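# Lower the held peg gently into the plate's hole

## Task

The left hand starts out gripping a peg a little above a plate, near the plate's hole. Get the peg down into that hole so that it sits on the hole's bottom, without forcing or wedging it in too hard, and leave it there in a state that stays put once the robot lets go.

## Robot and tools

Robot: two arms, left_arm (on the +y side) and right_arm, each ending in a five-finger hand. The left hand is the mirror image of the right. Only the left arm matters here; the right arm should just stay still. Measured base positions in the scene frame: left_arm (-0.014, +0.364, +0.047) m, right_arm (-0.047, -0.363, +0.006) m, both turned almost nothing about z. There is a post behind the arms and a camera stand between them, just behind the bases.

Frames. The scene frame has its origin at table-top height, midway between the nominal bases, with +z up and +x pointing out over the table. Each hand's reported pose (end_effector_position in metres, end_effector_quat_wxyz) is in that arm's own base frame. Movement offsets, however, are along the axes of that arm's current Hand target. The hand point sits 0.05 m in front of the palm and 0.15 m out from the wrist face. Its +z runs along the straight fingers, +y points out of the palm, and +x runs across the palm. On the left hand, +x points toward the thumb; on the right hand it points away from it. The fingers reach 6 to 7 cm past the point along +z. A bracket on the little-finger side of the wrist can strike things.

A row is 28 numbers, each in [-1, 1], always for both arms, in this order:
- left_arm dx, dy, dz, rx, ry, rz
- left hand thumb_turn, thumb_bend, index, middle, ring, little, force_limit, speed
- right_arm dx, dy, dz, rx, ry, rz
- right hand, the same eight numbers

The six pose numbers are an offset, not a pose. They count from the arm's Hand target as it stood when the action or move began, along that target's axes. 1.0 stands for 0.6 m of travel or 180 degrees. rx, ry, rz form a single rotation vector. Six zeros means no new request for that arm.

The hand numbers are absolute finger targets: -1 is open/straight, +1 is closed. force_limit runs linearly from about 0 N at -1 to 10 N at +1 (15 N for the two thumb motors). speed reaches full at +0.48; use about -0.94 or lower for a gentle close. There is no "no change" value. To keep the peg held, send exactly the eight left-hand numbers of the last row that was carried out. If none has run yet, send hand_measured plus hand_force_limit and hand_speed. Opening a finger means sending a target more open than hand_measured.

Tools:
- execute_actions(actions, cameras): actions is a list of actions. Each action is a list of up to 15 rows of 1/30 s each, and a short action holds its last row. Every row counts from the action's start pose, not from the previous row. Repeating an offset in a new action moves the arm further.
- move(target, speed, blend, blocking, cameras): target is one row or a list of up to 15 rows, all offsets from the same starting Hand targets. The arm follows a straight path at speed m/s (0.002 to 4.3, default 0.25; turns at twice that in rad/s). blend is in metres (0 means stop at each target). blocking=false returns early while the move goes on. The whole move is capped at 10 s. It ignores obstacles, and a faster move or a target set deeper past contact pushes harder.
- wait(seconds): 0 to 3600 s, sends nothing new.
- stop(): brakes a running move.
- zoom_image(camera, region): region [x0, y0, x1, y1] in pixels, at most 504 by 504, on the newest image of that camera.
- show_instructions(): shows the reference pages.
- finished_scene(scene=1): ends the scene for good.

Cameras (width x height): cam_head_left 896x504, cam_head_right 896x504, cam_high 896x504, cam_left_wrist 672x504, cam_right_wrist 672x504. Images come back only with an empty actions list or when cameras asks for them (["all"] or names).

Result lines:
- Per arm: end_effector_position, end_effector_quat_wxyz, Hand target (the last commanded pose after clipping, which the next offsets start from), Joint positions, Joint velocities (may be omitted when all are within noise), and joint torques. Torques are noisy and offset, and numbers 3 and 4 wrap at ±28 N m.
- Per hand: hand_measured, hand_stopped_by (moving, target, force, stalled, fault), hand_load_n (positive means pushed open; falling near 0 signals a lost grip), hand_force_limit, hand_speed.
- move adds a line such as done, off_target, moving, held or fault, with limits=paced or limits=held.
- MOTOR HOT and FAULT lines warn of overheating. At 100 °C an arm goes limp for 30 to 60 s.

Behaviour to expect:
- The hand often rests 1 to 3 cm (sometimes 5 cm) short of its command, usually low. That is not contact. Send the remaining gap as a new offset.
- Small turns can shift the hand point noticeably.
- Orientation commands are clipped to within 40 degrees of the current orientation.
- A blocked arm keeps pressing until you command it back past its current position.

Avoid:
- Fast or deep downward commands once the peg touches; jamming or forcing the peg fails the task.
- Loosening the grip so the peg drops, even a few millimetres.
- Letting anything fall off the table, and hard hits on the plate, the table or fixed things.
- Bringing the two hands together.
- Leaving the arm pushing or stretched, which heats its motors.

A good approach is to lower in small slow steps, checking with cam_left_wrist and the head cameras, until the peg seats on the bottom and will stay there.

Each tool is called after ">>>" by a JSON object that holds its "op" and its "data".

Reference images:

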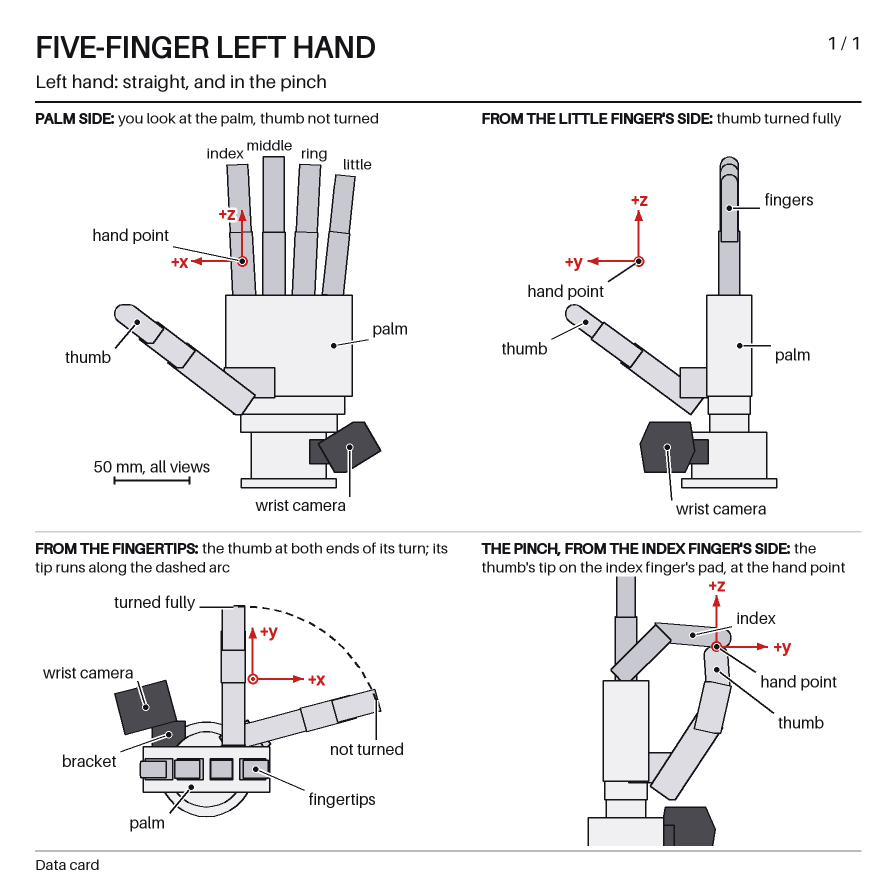

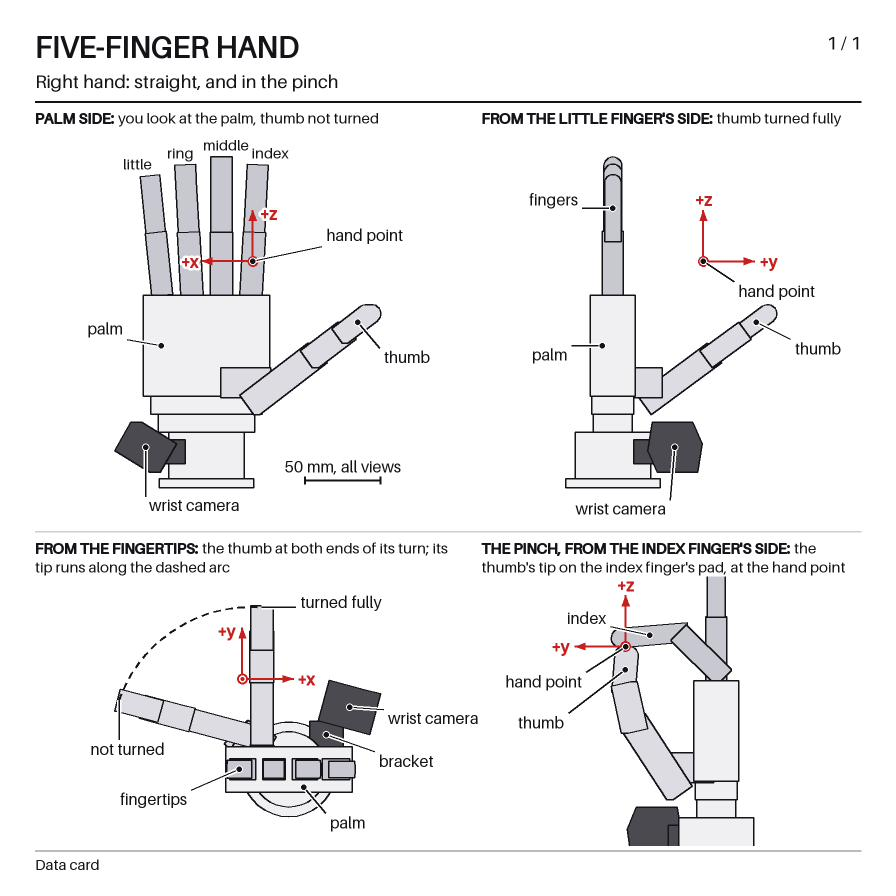

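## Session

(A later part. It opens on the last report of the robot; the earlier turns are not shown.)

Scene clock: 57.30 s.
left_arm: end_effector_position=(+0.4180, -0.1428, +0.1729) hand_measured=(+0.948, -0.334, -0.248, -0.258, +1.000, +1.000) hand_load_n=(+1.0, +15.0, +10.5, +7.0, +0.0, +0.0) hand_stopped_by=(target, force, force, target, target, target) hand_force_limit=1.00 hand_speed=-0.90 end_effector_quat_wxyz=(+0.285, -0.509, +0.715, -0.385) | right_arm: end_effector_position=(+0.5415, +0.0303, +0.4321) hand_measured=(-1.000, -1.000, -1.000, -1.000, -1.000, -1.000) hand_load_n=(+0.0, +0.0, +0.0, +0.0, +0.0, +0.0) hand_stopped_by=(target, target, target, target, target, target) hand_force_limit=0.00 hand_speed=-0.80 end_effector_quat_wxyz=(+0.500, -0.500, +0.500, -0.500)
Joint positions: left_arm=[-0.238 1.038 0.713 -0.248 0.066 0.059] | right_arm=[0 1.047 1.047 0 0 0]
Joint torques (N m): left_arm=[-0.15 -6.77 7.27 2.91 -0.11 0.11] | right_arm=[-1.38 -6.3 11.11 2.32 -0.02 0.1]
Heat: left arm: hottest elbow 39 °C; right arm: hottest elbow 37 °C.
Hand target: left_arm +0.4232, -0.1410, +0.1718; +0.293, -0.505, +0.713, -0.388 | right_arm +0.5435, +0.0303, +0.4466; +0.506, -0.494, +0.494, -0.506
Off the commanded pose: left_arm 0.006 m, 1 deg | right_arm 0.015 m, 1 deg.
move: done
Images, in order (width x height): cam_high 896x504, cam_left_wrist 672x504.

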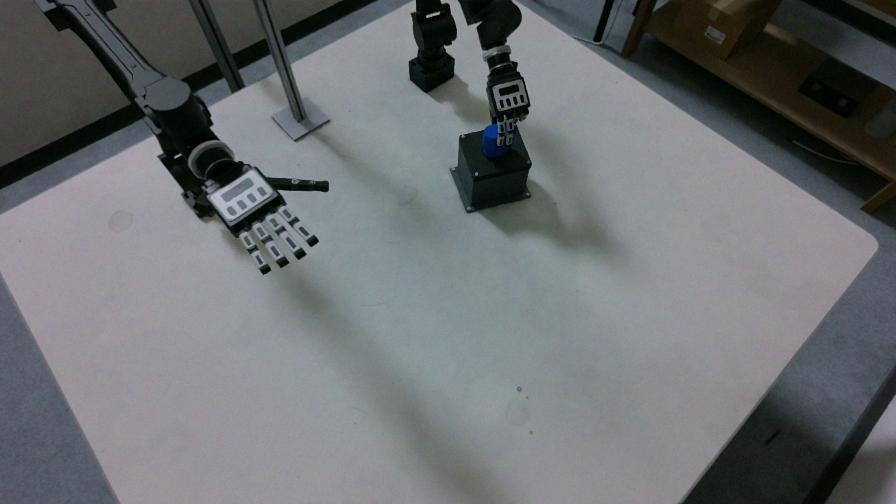

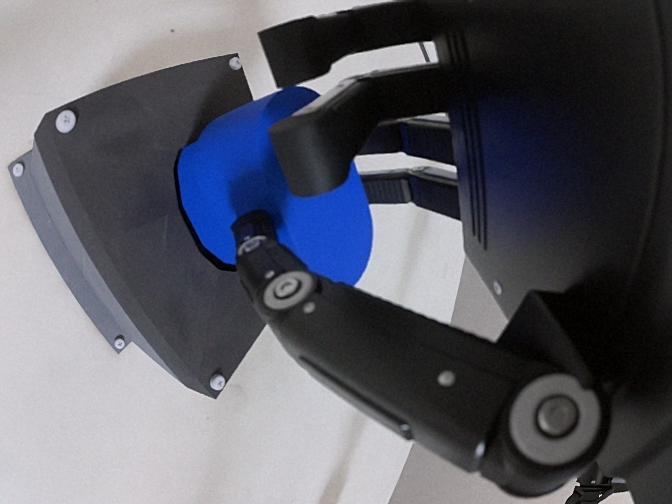

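>>> {"op": "move", "data": {"target": [0.0087,-0.0018,-0.0008,0,0,0,0.948,-0.326,-0.246,-0.256,1,1,1,-0.9,0,0,0,0,0,0,-1,-1,-1,-1,-1,-1,0,-0.8], "speed": 0.02, "cameras": ["cam_left_wrist"]}}

>>> {"op": "zoom_image", "data": {"camera": "cam_left_wrist", "region": [165, 125, 215, 195]}}

>>> {"op": "zoom_image", "data": {"camera": "cam_left_wrist", "region": [170, 190, 240, 275]}}

Scene clock: 58.73 s.
left_arm: end_effector_position=(+0.4180, -0.1434, +0.1727) hand_measured=(+0.948, -0.334, -0.248, -0.258, +1.000, +1.000) hand_load_n=(+1.0, +15.0, +10.5, +7.0, +0.0, +0.0) hand_stopped_by=(target, force, force, target, target, target) hand_force_limit=1.00 hand_speed=-0.90 end_effector_quat_wxyz=(+0.287, -0.509, +0.715, -0.383) | right_arm: end_effector_position=(+0.5415, +0.0303, +0.4321) hand_measured=(-1.000, -1.000, -1.000, -1.000, -1.000, -1.000) hand_load_n=(+0.0, +0.0, +0.0, +0.0, +0.0, +0.0) hand_stopped_by=(target, target, target, target, target, target) hand_force_limit=0.00 hand_speed=-0.80 end_effector_quat_wxyz=(+0.500, -0.500, +0.500, -0.500)
Joint positions: left_arm=[-0.244 1.038 0.713 -0.248 0.054 0.059] | right_arm=[0 1.047 1.047 0 0 0]
Joint torques (N m): left_arm=[-0.97 -6.71 7.43 2.76 -0.22 0.02] | right_arm=[-1.44 -6.24 11.1 2.32 -0.02 0.1]
Heat: left arm: hottest elbow 39 °C; right arm: hottest elbow 37 °C.
Hand target: left_arm +0.4217, -0.1460, +0.1729; +0.293, -0.505, +0.713, -0.388 | right_arm +0.5435, +0.0303, +0.4466; +0.506, -0.494, +0.494, -0.506
Off the commanded pose: left_arm 0.005 m, 1 deg | right_arm 0.015 m, 1 deg.
move: done

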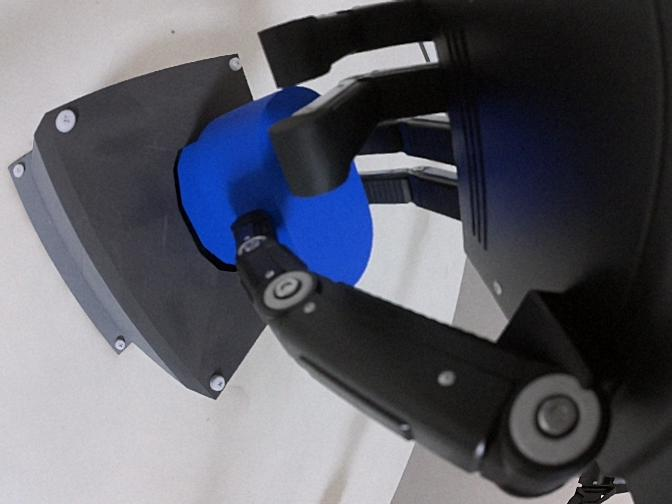

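Scaled by 7.200 from the camera's image (finer frame: 960x720).

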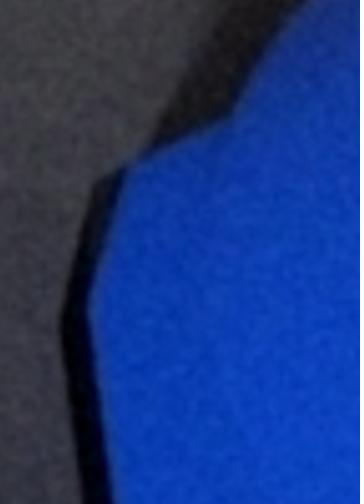

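Scaled by 5.929 from the camera's image (finer frame: 960x720).

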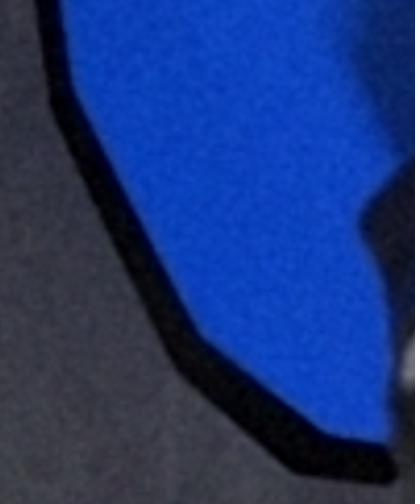

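>>> {"op": "move", "data": {"target": [0.0062,0.0009,-0.0023,0,0,0,0.948,-0.326,-0.246,-0.256,1,1,1,-0.9,0,0,0,0,0,0,-1,-1,-1,-1,-1,-1,0,-0.8], "speed": 0.02, "cameras": ["cam_left_wrist","cam_high","cam_head_left","cam_head_right"]}}

>>> {"op": "zoom_image", "data": {"camera": "cam_left_wrist", "region": [165, 125, 215, 195]}}

>>> {"op": "zoom_image", "data": {"camera": "cam_left_wrist", "region": [170, 190, 240, 275]}}

>>> {"op": "zoom_image", "data": {"camera": "cam_high", "region": [470, 120, 520, 170]}}

>>> {"op": "zoom_image", "data": {"camera": "cam_head_left", "region": [284, 246, 320, 270]}}

>>> {"op": "zoom_image", "data": {"camera": "cam_head_right", "region": [290, 246, 326, 270]}}

Scene clock: 59.90 s.
left_arm: end_effector_position=(+0.4176, -0.1450, +0.1724) hand_measured=(+0.948, -0.334, -0.248, -0.258, +1.000, +1.000) hand_load_n=(+0.5, +15.0, +10.5, +7.0, +0.0, +0.0) hand_stopped_by=(target, force, force, target, target, target) hand_force_limit=1.00 hand_speed=-0.90 end_effector_quat_wxyz=(+0.290, -0.509, +0.716, -0.381) | right_arm: end_effector_position=(+0.5415, +0.0303, +0.4321) hand_measured=(-1.000, -1.000, -1.000, -1.000, -1.000, -1.000) hand_load_n=(-0.5, +0.0, +0.0, +0.0, +0.0, +0.0) hand_stopped_by=(target, target, target, target, target, target) hand_force_limit=0.00 hand_speed=-0.80 end_effector_quat_wxyz=(+0.500, -0.500, +0.500, -0.500)
Joint positions: left_arm=[-0.253 1.038 0.713 -0.248 0.042 0.059] | right_arm=[0 1.047 1.047 0 0 0]
Joint torques (N m): left_arm=[-1.32 -7.18 7.17 2.71 -0.11 -0.04] | right_arm=[-1.38 -6.18 11.11 2.3 -0.03 0.1]
Heat: left arm: hottest elbow 38 °C; right arm: hottest elbow 37 °C.
Hand target: left_arm +0.4191, -0.1492, +0.1730; +0.293, -0.505, +0.713, -0.388 | right_arm +0.5435, +0.0303, +0.4466; +0.506, -0.494, +0.494, -0.506
Off the commanded pose: left_arm 0.004 m, 1 deg | right_arm 0.015 m, 1 deg.
move: done
Images, in order (width x height): cam_head_left 896x504, cam_head_right 896x504, cam_high 896x504, cam_left_wrist 672x504.

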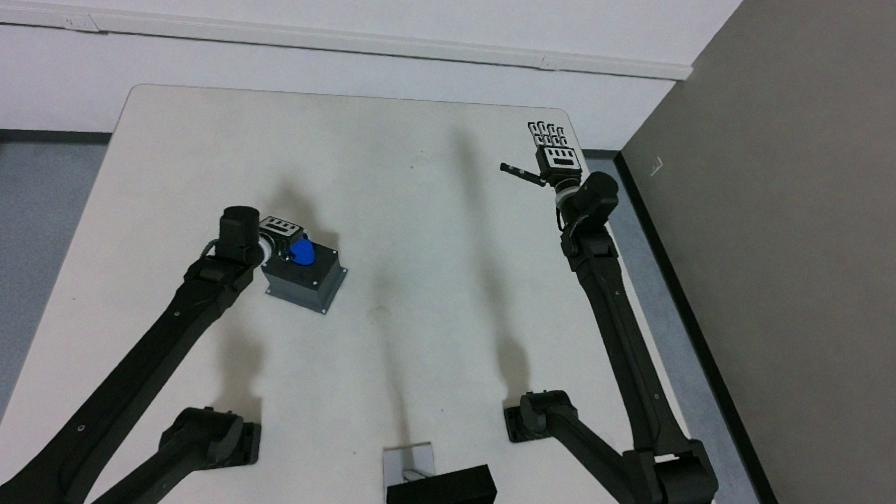

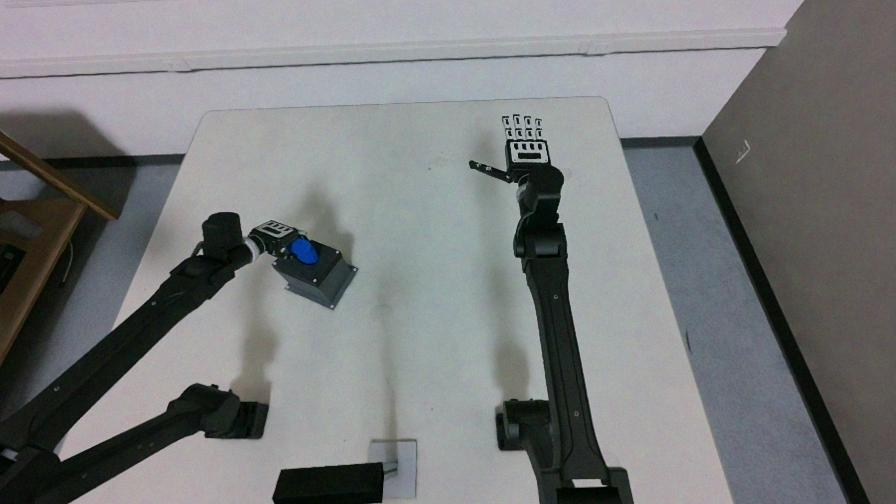

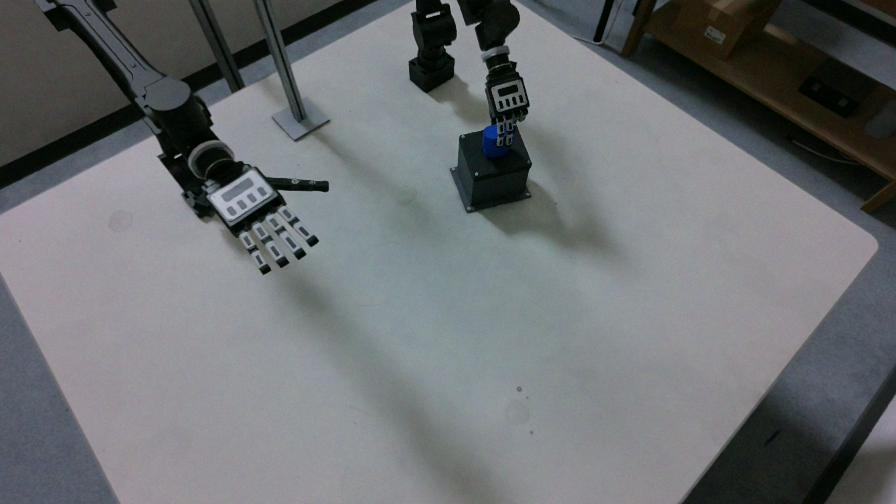

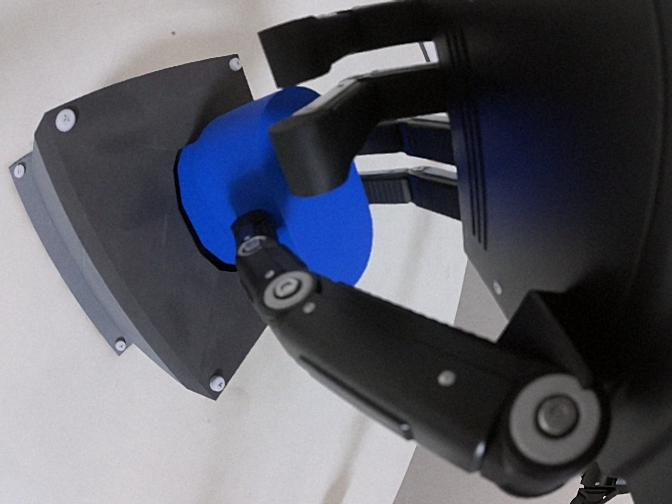

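Scaled by 7.200 from the camera's image (finer frame: 960x720).

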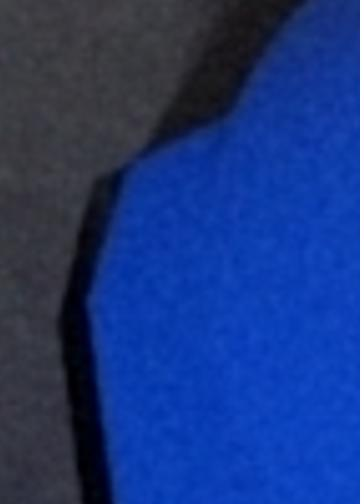

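Scaled by 5.929 from the camera's image (finer frame: 960x720).

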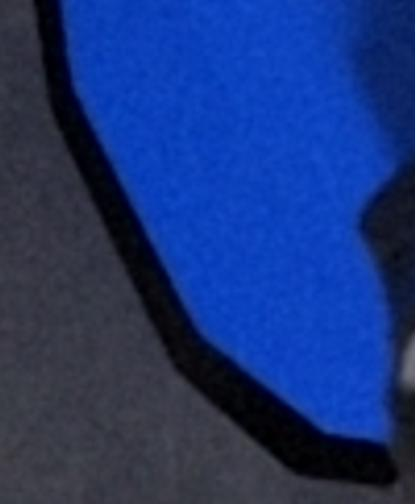

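Scaled by 10.080 from the camera's image (finer frame: 1280x720).

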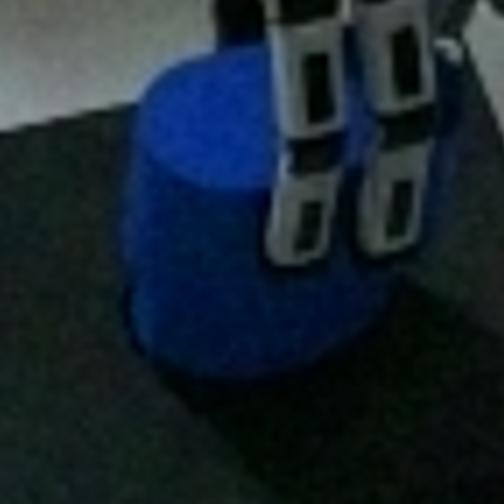

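Scaled by 14.000 from the camera's image (finer frame: 1280x720).

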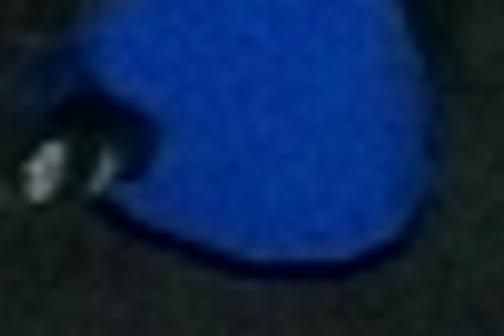

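Scaled by 14.000 from the camera's image (finer frame: 1280x720).

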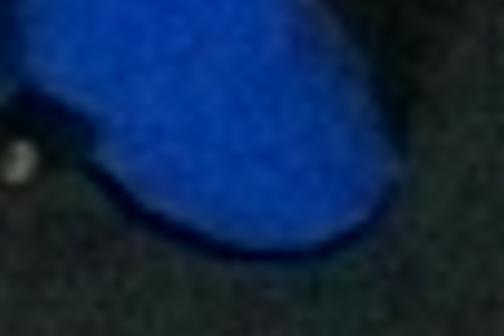

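>>> {"op": "move", "data": {"target": [-0.0209,-0.0739,-0.0357,0,0,0,0.948,-0.326,-0.246,-0.256,1,1,1,-0.9,0,0,0,0,0,0,-1,-1,-1,-1,-1,-1,0,-0.8], "speed": 0.03, "cameras": ["cam_left_wrist"]}}

>>> {"op": "zoom_image", "data": {"camera": "cam_left_wrist", "region": [160, 125, 250, 275]}}

Scene clock: 63.97 s.
left_arm: end_effector_position=(+0.4083, -0.1408, +0.1783) hand_measured=(+0.948, -0.334, -0.248, -0.258, +1.000, +1.000) hand_load_n=(+0.5, +15.0, +10.5, +7.0, +0.0, +0.0) hand_stopped_by=(target, force, force, target, target, target) hand_force_limit=1.00 hand_speed=-0.90 end_effector_quat_wxyz=(+0.268, -0.517, +0.727, -0.364) | right_arm: end_effector_position=(+0.5415, +0.0303, +0.4321) hand_measured=(-1.000, -1.000, -1.000, -1.000, -1.000, -1.000) hand_load_n=(+0.0, +0.0, +0.0, +0.0, +0.0, +0.0) hand_stopped_by=(target, target, target, target, target, target) hand_force_limit=0.00 hand_speed=-0.80 end_effector_quat_wxyz=(+0.500, -0.500, +0.500, -0.500)
Joint positions: left_arm=[-0.24 1.029 0.754 -0.359 0.063 0.062] | right_arm=[0 1.047 1.047 0 0 0]
Joint torques (N m): left_arm=[0.38 -8.94 12.41 1.21 0.13 0.09] | right_arm=[-1.38 -6.3 11.1 2.35 -0.02 0.1]
Heat: left arm: hottest elbow 38 °C; right arm: hottest elbow 38 °C.
Hand target: left_arm +0.4276, -0.1401, +0.2222; +0.293, -0.505, +0.713, -0.388 | right_arm +0.5435, +0.0303, +0.4466; +0.506, -0.494, +0.494, -0.506
Off the commanded pose: left_arm 0.048 m, 5 deg | right_arm 0.015 m, 1 deg.
move: off_target (left_arm)

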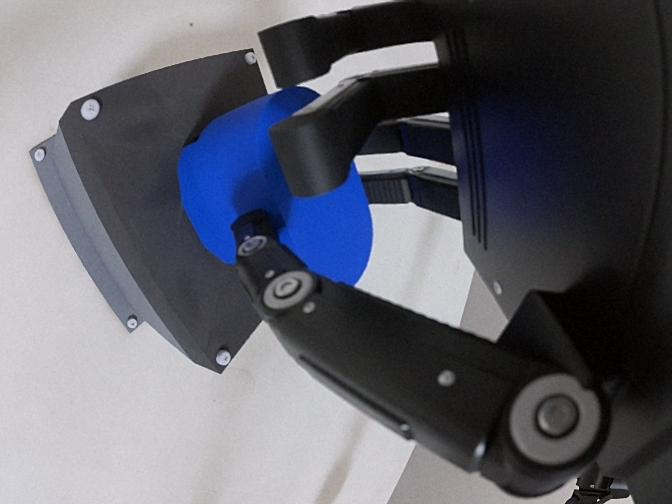

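Scaled by 3.360 from the camera's image (finer frame: 960x720).

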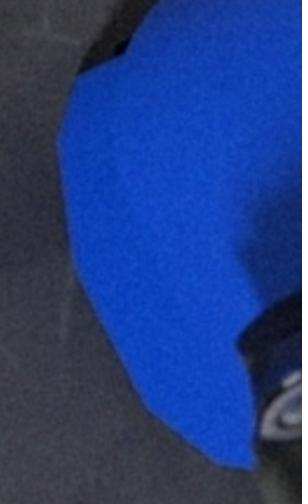

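>>> {"op": "move", "data": {"target": [0.0045,0.0639,0.0302,0,0,0,0.948,-0.326,-0.246,-0.256,1,1,1,-0.9,0,0,0,0,0,0,-1,-1,-1,-1,-1,-1,0,-0.8], "speed": 0.03, "cameras": ["cam_left_wrist","cam_high"]}}

>>> {"op": "zoom_image", "data": {"camera": "cam_left_wrist", "region": [165, 125, 215, 195]}}

>>> {"op": "zoom_image", "data": {"camera": "cam_left_wrist", "region": [170, 190, 240, 275]}}

>>> {"op": "zoom_image", "data": {"camera": "cam_high", "region": [470, 120, 520, 170]}}

Scene clock: 66.27 s.
left_arm: end_effector_position=(+0.4162, -0.1427, +0.1782) hand_measured=(+0.948, -0.334, -0.248, -0.258, +1.000, +1.000) hand_load_n=(+0.0, +15.5, +10.5, +7.0, +0.0, +0.0) hand_stopped_by=(target, force, force, target, target, target) hand_force_limit=1.00 hand_speed=-0.90 end_effector_quat_wxyz=(+0.284, -0.509, +0.717, -0.382) | right_arm: end_effector_position=(+0.5415, +0.0303, +0.4321) hand_measured=(-1.000, -1.000, -1.000, -1.000, -1.000, -1.000) hand_load_n=(+0.0, +0.0, +0.0, -0.5, +0.0, +0.0) hand_stopped_by=(target, target, target, target, target, target) hand_force_limit=0.00 hand_speed=-0.80 end_effector_quat_wxyz=(+0.500, -0.500, +0.500, -0.500)
Joint positions: left_arm=[-0.24 1.029 0.726 -0.276 0.063 0.063] | right_arm=[0 1.047 1.047 0 0 0]
Joint torques (N m): left_arm=[-0.09 -6.77 7.51 2.95 0.06 0.09] | right_arm=[-1.38 -6.24 11.1 2.33 -0.02 0.1]
Heat: left arm: hottest elbow 39 °C; right arm: hottest elbow 38 °C.
Hand target: left_arm +0.4225, -0.1401, +0.1800; +0.293, -0.505, +0.713, -0.388 | right_arm +0.5435, +0.0303, +0.4466; +0.506, -0.494, +0.494, -0.506
Off the commanded pose: left_arm 0.007 m, 1 deg | right_arm 0.015 m, 1 deg.
move: done
Images, in order (width x height): cam_high 896x504, cam_left_wrist 672x504.

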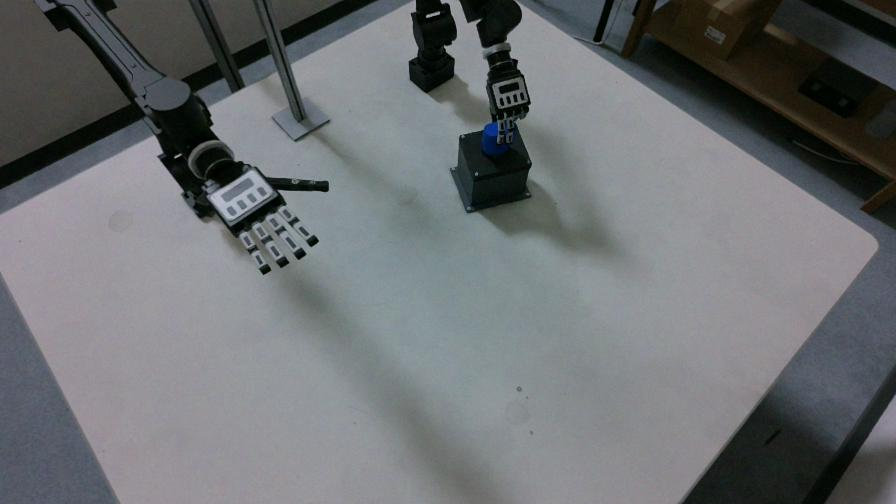

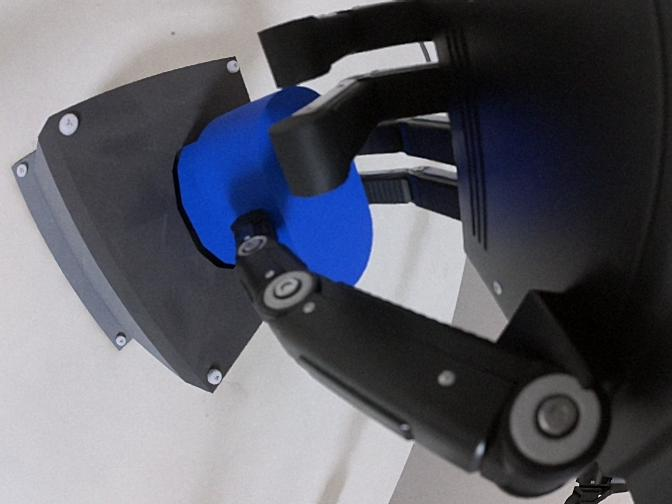

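Scaled by 7.200 from the camera's image (finer frame: 960x720).

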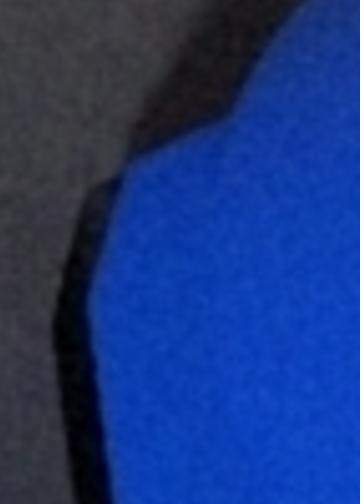

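Scaled by 5.929 from the camera's image (finer frame: 960x720).

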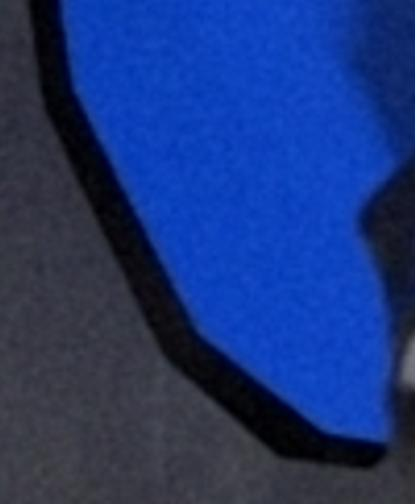

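Scaled by 10.080 from the camera's image (finer frame: 1280x720).

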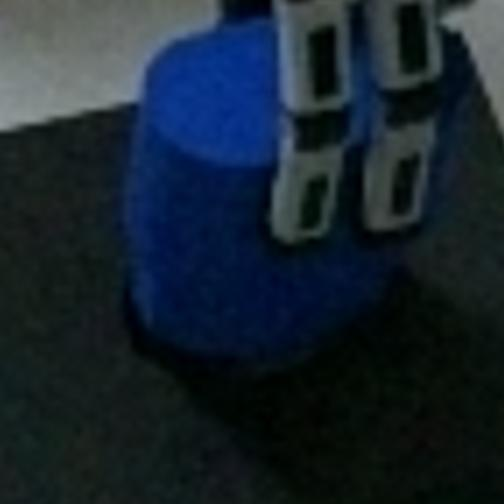

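>>> {"op": "move", "data": {"target": [0.0119,-0.002,0.0026,0,0,0,0.948,-0.326,-0.246,-0.256,1,1,1,-0.9,0,0,0,0,0,0,-1,-1,-1,-1,-1,-1,0,-0.8], "speed": 0.02, "cameras": ["cam_left_wrist"]}}

>>> {"op": "zoom_image", "data": {"camera": "cam_left_wrist", "region": [165, 125, 215, 195]}}

>>> {"op": "zoom_image", "data": {"camera": "cam_left_wrist", "region": [170, 190, 240, 275]}}

Scene clock: 68.33 s.
left_arm: end_effector_position=(+0.4170, -0.1415, +0.1764) hand_measured=(+0.948, -0.334, -0.248, -0.258, +1.000, +1.000) hand_load_n=(+0.5, +15.0, +10.5, +7.0, +0.0, +0.0) hand_stopped_by=(target, force, force, target, target, target) hand_force_limit=1.00 hand_speed=-0.90 end_effector_quat_wxyz=(+0.288, -0.511, +0.717, -0.377) | right_arm: end_effector_position=(+0.5415, +0.0303, +0.4321) hand_measured=(-1.000, -1.000, -1.000, -1.000, -1.000, -1.000) hand_load_n=(+0.0, +0.0, -0.5, +0.0, +0.0, +0.0) hand_stopped_by=(target, target, target, target, target, target) hand_force_limit=0.00 hand_speed=-0.80 end_effector_quat_wxyz=(+0.500, -0.500, +0.500, -0.500)
Joint positions: left_arm=[-0.244 1.033 0.726 -0.276 0.046 0.063] | right_arm=[0 1.047 1.047 0 0 0]
Joint torques (N m): left_arm=[-1.26 -6.83 7.73 3.02 -0.03 -0.04] | right_arm=[-1.38 -6.3 11.1 2.35 -0.01 0.1]
Heat: left arm: hottest elbow 39 °C; right arm: hottest elbow 38 °C.
Hand target: left_arm +0.4221, -0.1474, +0.1799; +0.293, -0.505, +0.713, -0.388 | right_arm +0.5435, +0.0303, +0.4466; +0.506, -0.494, +0.494, -0.506
Off the commanded pose: left_arm 0.009 m, 2 deg | right_arm 0.015 m, 1 deg.
move: done

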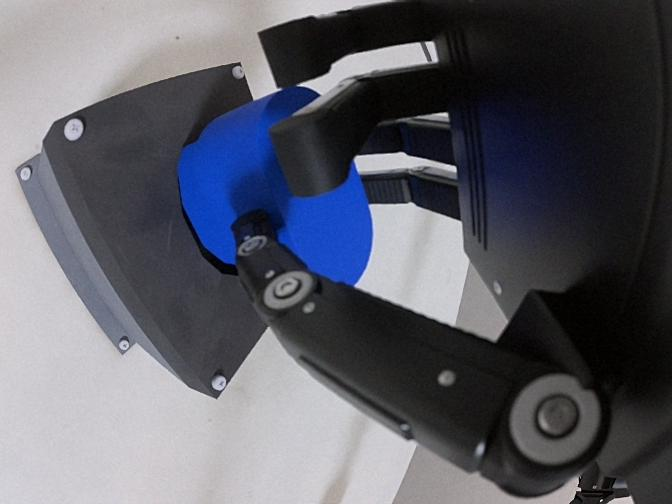

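Scaled by 7.200 from the camera's image (finer frame: 960x720).

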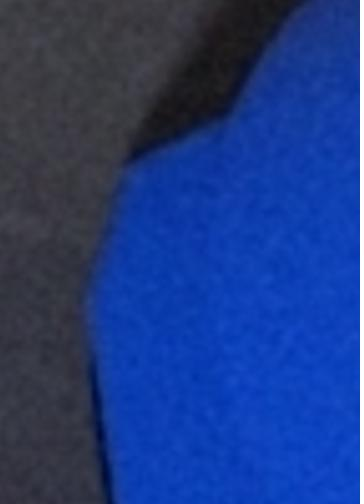

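Scaled by 5.929 from the camera's image (finer frame: 960x720).

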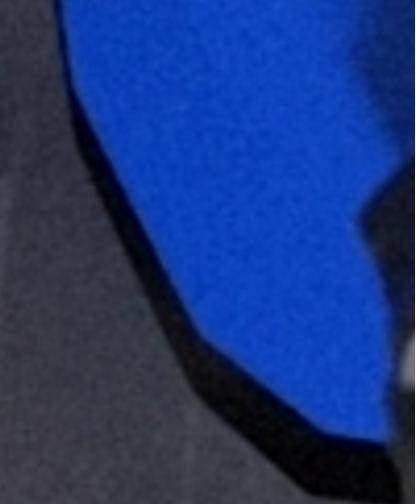

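>>> {"op": "move", "data": {"target": [0.0048,-0.0008,0.001,0,0,0,0.948,-0.326,-0.246,-0.256,1,1,1,-0.9,0,0,0,0,0,0,-1,-1,-1,-1,-1,-1,0,-0.8], "speed": 0.02, "cameras": ["cam_left_wrist"]}}

>>> {"op": "zoom_image", "data": {"camera": "cam_left_wrist", "region": [165, 125, 215, 195]}}

>>> {"op": "zoom_image", "data": {"camera": "cam_left_wrist", "region": [170, 190, 240, 275]}}

Scene clock: 69.27 s.
left_arm: end_effector_position=(+0.4171, -0.1440, +0.1763) hand_measured=(+0.948, -0.334, -0.248, -0.258, +1.000, +1.000) hand_load_n=(+0.5, +15.0, +10.5, +7.0, +0.0, +0.0) hand_stopped_by=(target, force, force, target, target, target) hand_force_limit=1.00 hand_speed=-0.90 end_effector_quat_wxyz=(+0.289, -0.509, +0.718, -0.377) | right_arm: end_effector_position=(+0.5415, +0.0303, +0.4321) hand_measured=(-1.000, -1.000, -1.000, -1.000, -1.000, -1.000) hand_load_n=(+0.0, +0.0, -0.5, +0.0, +0.0, +0.0) hand_stopped_by=(target, target, target, target, target, target) hand_force_limit=0.00 hand_speed=-0.80 end_effector_quat_wxyz=(+0.500, -0.500, +0.500, -0.500)
Joint positions: left_arm=[-0.253 1.034 0.726 -0.272 0.039 0.063] | right_arm=[0 1.047 1.047 0 0 0]
Joint torques (N m): left_arm=[-1.32 -6.71 7.73 2.96 -0.03 -0.08] | right_arm=[-1.44 -6.3 11.08 2.3 -0.02 0.1]
Heat: left arm: hottest elbow 39 °C; right arm: hottest elbow 38 °C.
Hand target: left_arm +0.4219, -0.1504, +0.1801; +0.293, -0.505, +0.713, -0.388 | right_arm +0.5435, +0.0303, +0.4466; +0.506, -0.494, +0.494, -0.506
Off the commanded pose: left_arm 0.009 m, 1 deg | right_arm 0.015 m, 1 deg.
move: done

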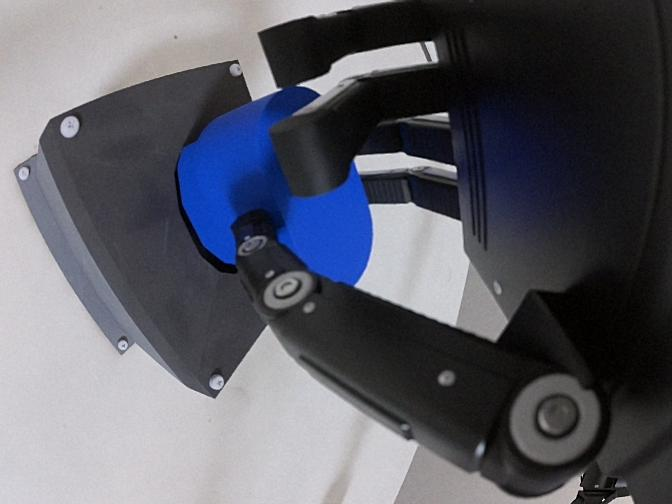

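Scaled by 7.200 from the camera's image (finer frame: 960x720).

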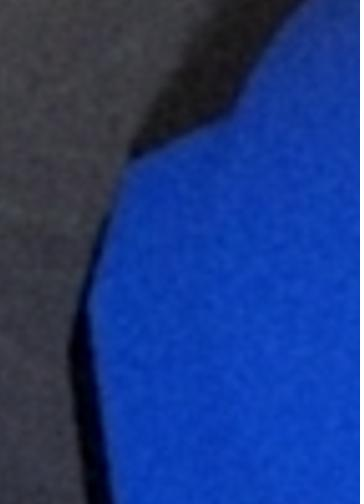

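Scaled by 5.929 from the camera's image (finer frame: 960x720).

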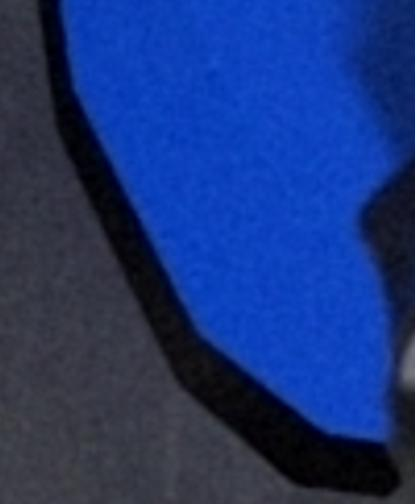

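>>> {"op": "move", "data": {"target": [0.0055,-0.0009,0.0011,0,0,0,0.948,-0.326,-0.246,-0.256,1,1,1,-0.9,0,0,0,0,0,0,-1,-1,-1,-1,-1,-1,0,-0.8], "speed": 0.02, "cameras": ["cam_left_wrist"]}}

>>> {"op": "zoom_image", "data": {"camera": "cam_left_wrist", "region": [165, 125, 215, 195]}}

>>> {"op": "zoom_image", "data": {"camera": "cam_left_wrist", "region": [170, 190, 240, 275]}}

Scene clock: 70.23 s.
left_arm: end_effector_position=(+0.4164, -0.1471, +0.1755) hand_measured=(+0.948, -0.334, -0.248, -0.258, +1.000, +1.000) hand_load_n=(+0.5, +15.0, +10.0, +7.0, +0.0, +0.0) hand_stopped_by=(target, force, force, target, target, target) hand_force_limit=1.00 hand_speed=-0.90 end_effector_quat_wxyz=(+0.289, -0.508, +0.719, -0.376) | right_arm: end_effector_position=(+0.5415, +0.0303, +0.4321) hand_measured=(-1.000, -1.000, -1.000, -1.000, -1.000, -1.000) hand_load_n=(+0.0, -0.5, +0.0, +0.0, +0.0, +0.0) hand_stopped_by=(target, target, target, target, target, target) hand_force_limit=0.00 hand_speed=-0.80 end_effector_quat_wxyz=(+0.500, -0.500, +0.500, -0.500)
Joint positions: left_arm=[-0.264 1.036 0.726 -0.272 0.03 0.06] | right_arm=[0 1.047 1.047 0 0 0]
Joint torques (N m): left_arm=[-1.26 -6.83 7.9 2.86 -0.05 -0.1] | right_arm=[-1.38 -6.3 11.1 2.33 -0.02 0.1]
Heat: left arm: hottest elbow 39 °C; right arm: hottest elbow 38 °C.
Hand target: left_arm +0.4216, -0.1539, +0.1801; +0.293, -0.505, +0.713, -0.388 | right_arm +0.5435, +0.0303, +0.4466; +0.506, -0.494, +0.494, -0.506
Off the commanded pose: left_arm 0.010 m, 2 deg | right_arm 0.015 m, 1 deg.
move: done

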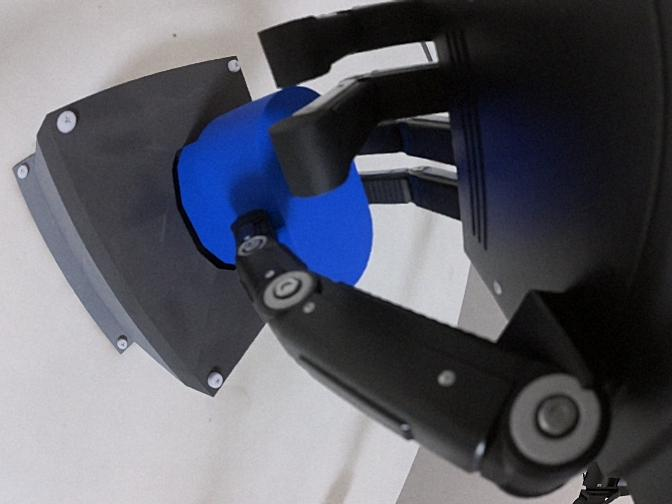

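Scaled by 7.200 from the camera's image (finer frame: 960x720).

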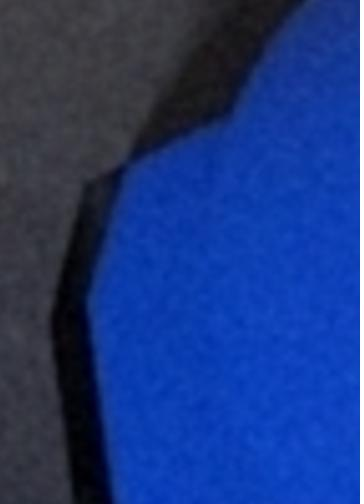

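Scaled by 5.929 from the camera's image (finer frame: 960x720).

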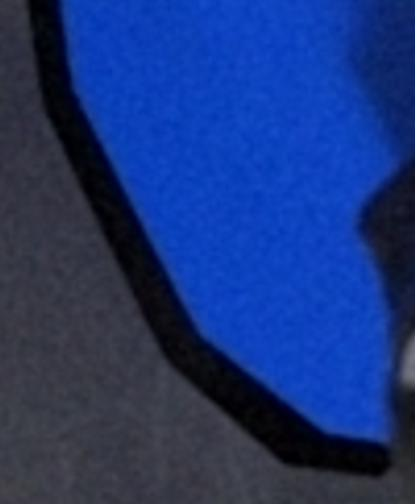

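>>> {"op": "move", "data": {"target": [0.0013,0.0052,0.0014,0,0,0,0.948,-0.326,-0.246,-0.256,1,1,1,-0.9,0,0,0,0,0,0,-1,-1,-1,-1,-1,-1,0,-0.8], "speed": 0.02, "cameras": ["cam_left_wrist"]}}

>>> {"op": "zoom_image", "data": {"camera": "cam_left_wrist", "region": [165, 125, 215, 195]}}

>>> {"op": "zoom_image", "data": {"camera": "cam_left_wrist", "region": [170, 190, 240, 275]}}

Scene clock: 71.70 s.
left_arm: end_effector_position=(+0.4179, -0.1479, +0.1769) hand_measured=(+0.948, -0.334, -0.248, -0.258, +1.000, +1.000) hand_load_n=(+0.5, +15.0, +10.5, +7.0, +0.0, +0.0) hand_stopped_by=(target, force, force, target, target, target) hand_force_limit=1.00 hand_speed=-0.90 end_effector_quat_wxyz=(+0.292, -0.507, +0.717, -0.379) | right_arm: end_effector_position=(+0.5415, +0.0303, +0.4321) hand_measured=(-1.000, -1.000, -1.000, -1.000, -1.000, -1.000) hand_load_n=(+0.0, +0.0, -0.5, +0.0, +0.0, -0.5) hand_stopped_by=(target, target, target, target, target, target) hand_force_limit=0.00 hand_speed=-0.80 end_effector_quat_wxyz=(+0.500, -0.500, +0.500, -0.500)
Joint positions: left_arm=[-0.265 1.037 0.726 -0.263 0.028 0.059] | right_arm=[0 1.047 1.047 0 0 0]
Joint torques (N m): left_arm=[-1.32 -6.89 7.3 2.88 -0.05 -0.11] | right_arm=[-1.38 -6.24 11.1 2.3 -0.03 0.09]
Heat: left arm: hottest elbow 39 °C; right arm: hottest elbow 38 °C.
Hand target: left_arm +0.4205, -0.1543, +0.1770; +0.293, -0.505, +0.713, -0.388 | right_arm +0.5435, +0.0303, +0.4466; +0.506, -0.494, +0.494, -0.506
Off the commanded pose: left_arm 0.007 m, 1 deg | right_arm 0.015 m, 1 deg.
move: done

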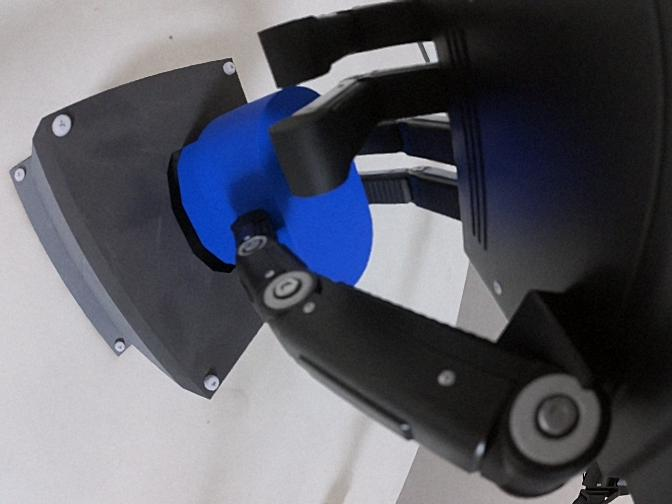

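Scaled by 7.200 from the camera's image (finer frame: 960x720).

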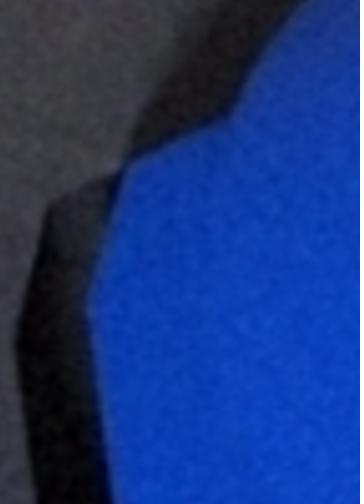

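Scaled by 5.929 from the camera's image (finer frame: 960x720).

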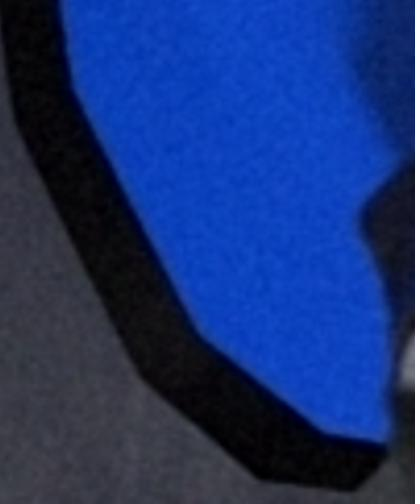

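>>> {"op": "move", "data": {"target": [[-0.0256,-0.0653,-0.0364,0,0,0,0.948,-0.326,-0.246,-0.256,1,1,1,-0.9,0,0,0,0,0,0,-1,-1,-1,-1,-1,-1,0,-0.8],[-0.021,-0.0013,-0.0064,0,0,0,0.948,-0.326,-0.246,-0.256,1,1,1,-0.9,0,0,0,0,0,0,-1,-1,-1,-1,-1,-1,0,-0.8]], "speed": 0.03, "cameras": ["cam_left_wrist","cam_high","cam_head_left"]}}

>>> {"op": "zoom_image", "data": {"camera": "cam_left_wrist", "region": [165, 125, 215, 195]}}

>>> {"op": "zoom_image", "data": {"camera": "cam_left_wrist", "region": [170, 190, 240, 275]}}

Scene clock: 76.93 s.
left_arm: end_effector_position=(+0.4156, -0.1439, +0.1777) hand_measured=(+0.948, -0.334, -0.248, -0.258, +1.000, +1.000) hand_load_n=(+0.5, +15.0, +10.5, +7.0, +0.0, +0.0) hand_stopped_by=(target, force, force, target, target, target) hand_force_limit=1.00 hand_speed=-0.90 end_effector_quat_wxyz=(+0.283, -0.509, +0.717, -0.382) | right_arm: end_effector_position=(+0.5415, +0.0303, +0.4321) hand_measured=(-1.000, -1.000, -1.000, -1.000, -1.000, -1.000) hand_load_n=(-0.5, +0.0, -0.5, +0.0, +0.0, +0.0) hand_stopped_by=(target, target, target, target, target, target) hand_force_limit=0.00 hand_speed=-0.80 end_effector_quat_wxyz=(+0.500, -0.500, +0.500, -0.500)
Joint positions: left_arm=[-0.244 1.029 0.725 -0.276 0.059 0.06] | right_arm=[0 1.047 1.047 0 0 0]
Joint torques (N m): left_arm=[0.15 -6.77 7.51 2.89 0.05 0.09] | right_arm=[-1.38 -6.24 11.1 2.3 -0.02 0.1]
Heat: left arm: hottest elbow 39 °C; right arm: hottest elbow 38 °C.
Hand target: left_arm +0.4219, -0.1414, +0.1800; +0.293, -0.505, +0.713, -0.388 | right_arm +0.5435, +0.0303, +0.4466; +0.506, -0.494, +0.494, -0.506
Off the commanded pose: left_arm 0.007 m, 1 deg | right_arm 0.015 m, 1 deg.
move: done
Images, in order (width x height): cam_head_left 896x504, cam_high 896x504, cam_left_wrist 672x504.

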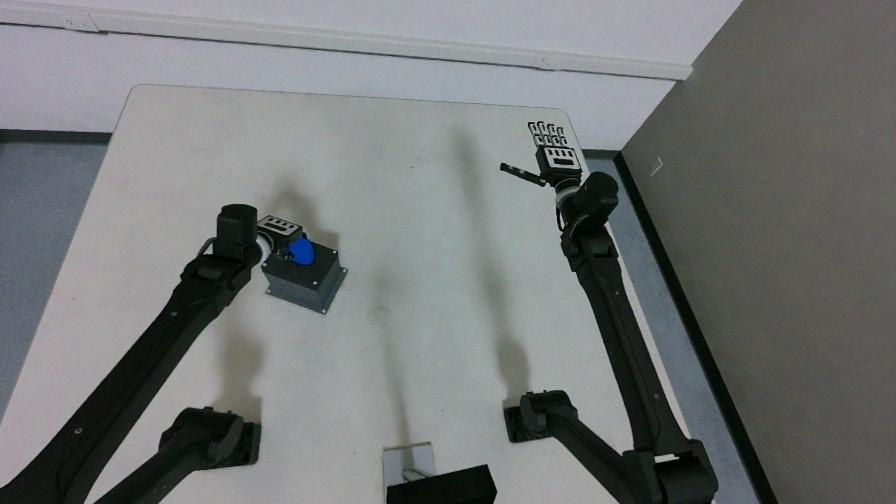

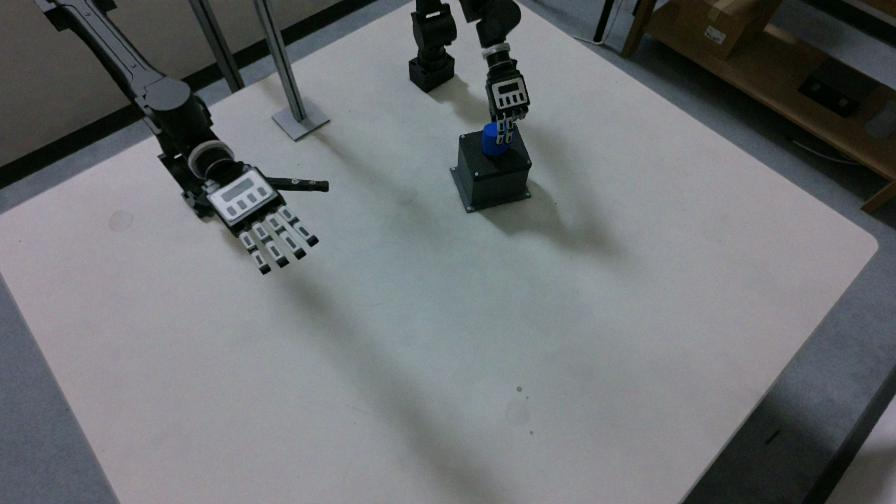

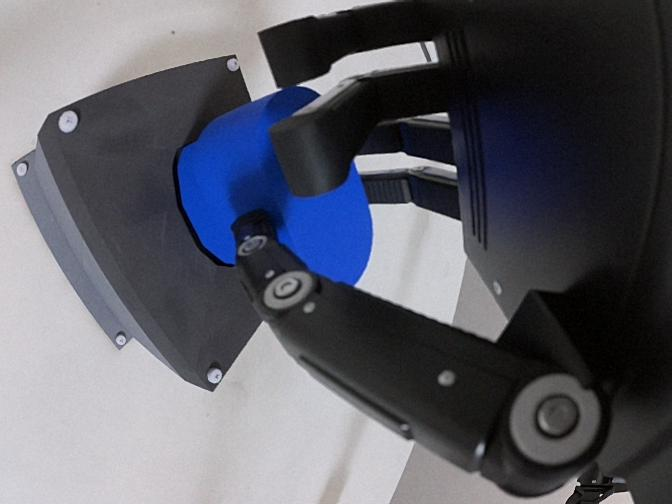

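Scaled by 7.200 from the camera's image (finer frame: 960x720).

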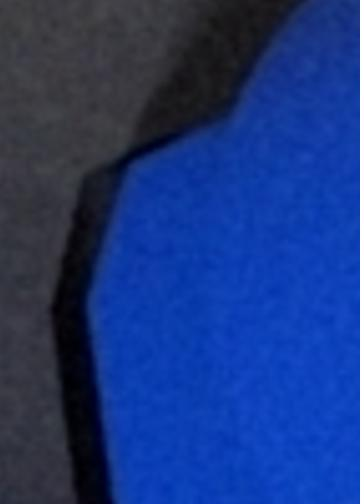

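Scaled by 5.929 from the camera's image (finer frame: 960x720).

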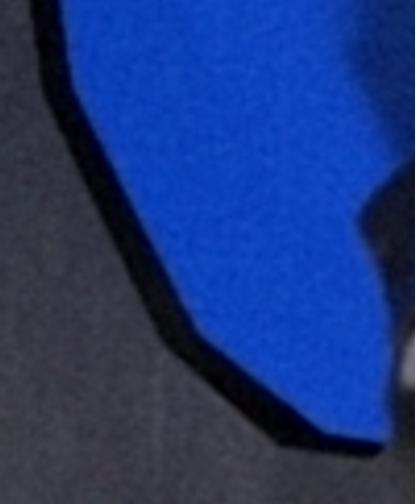

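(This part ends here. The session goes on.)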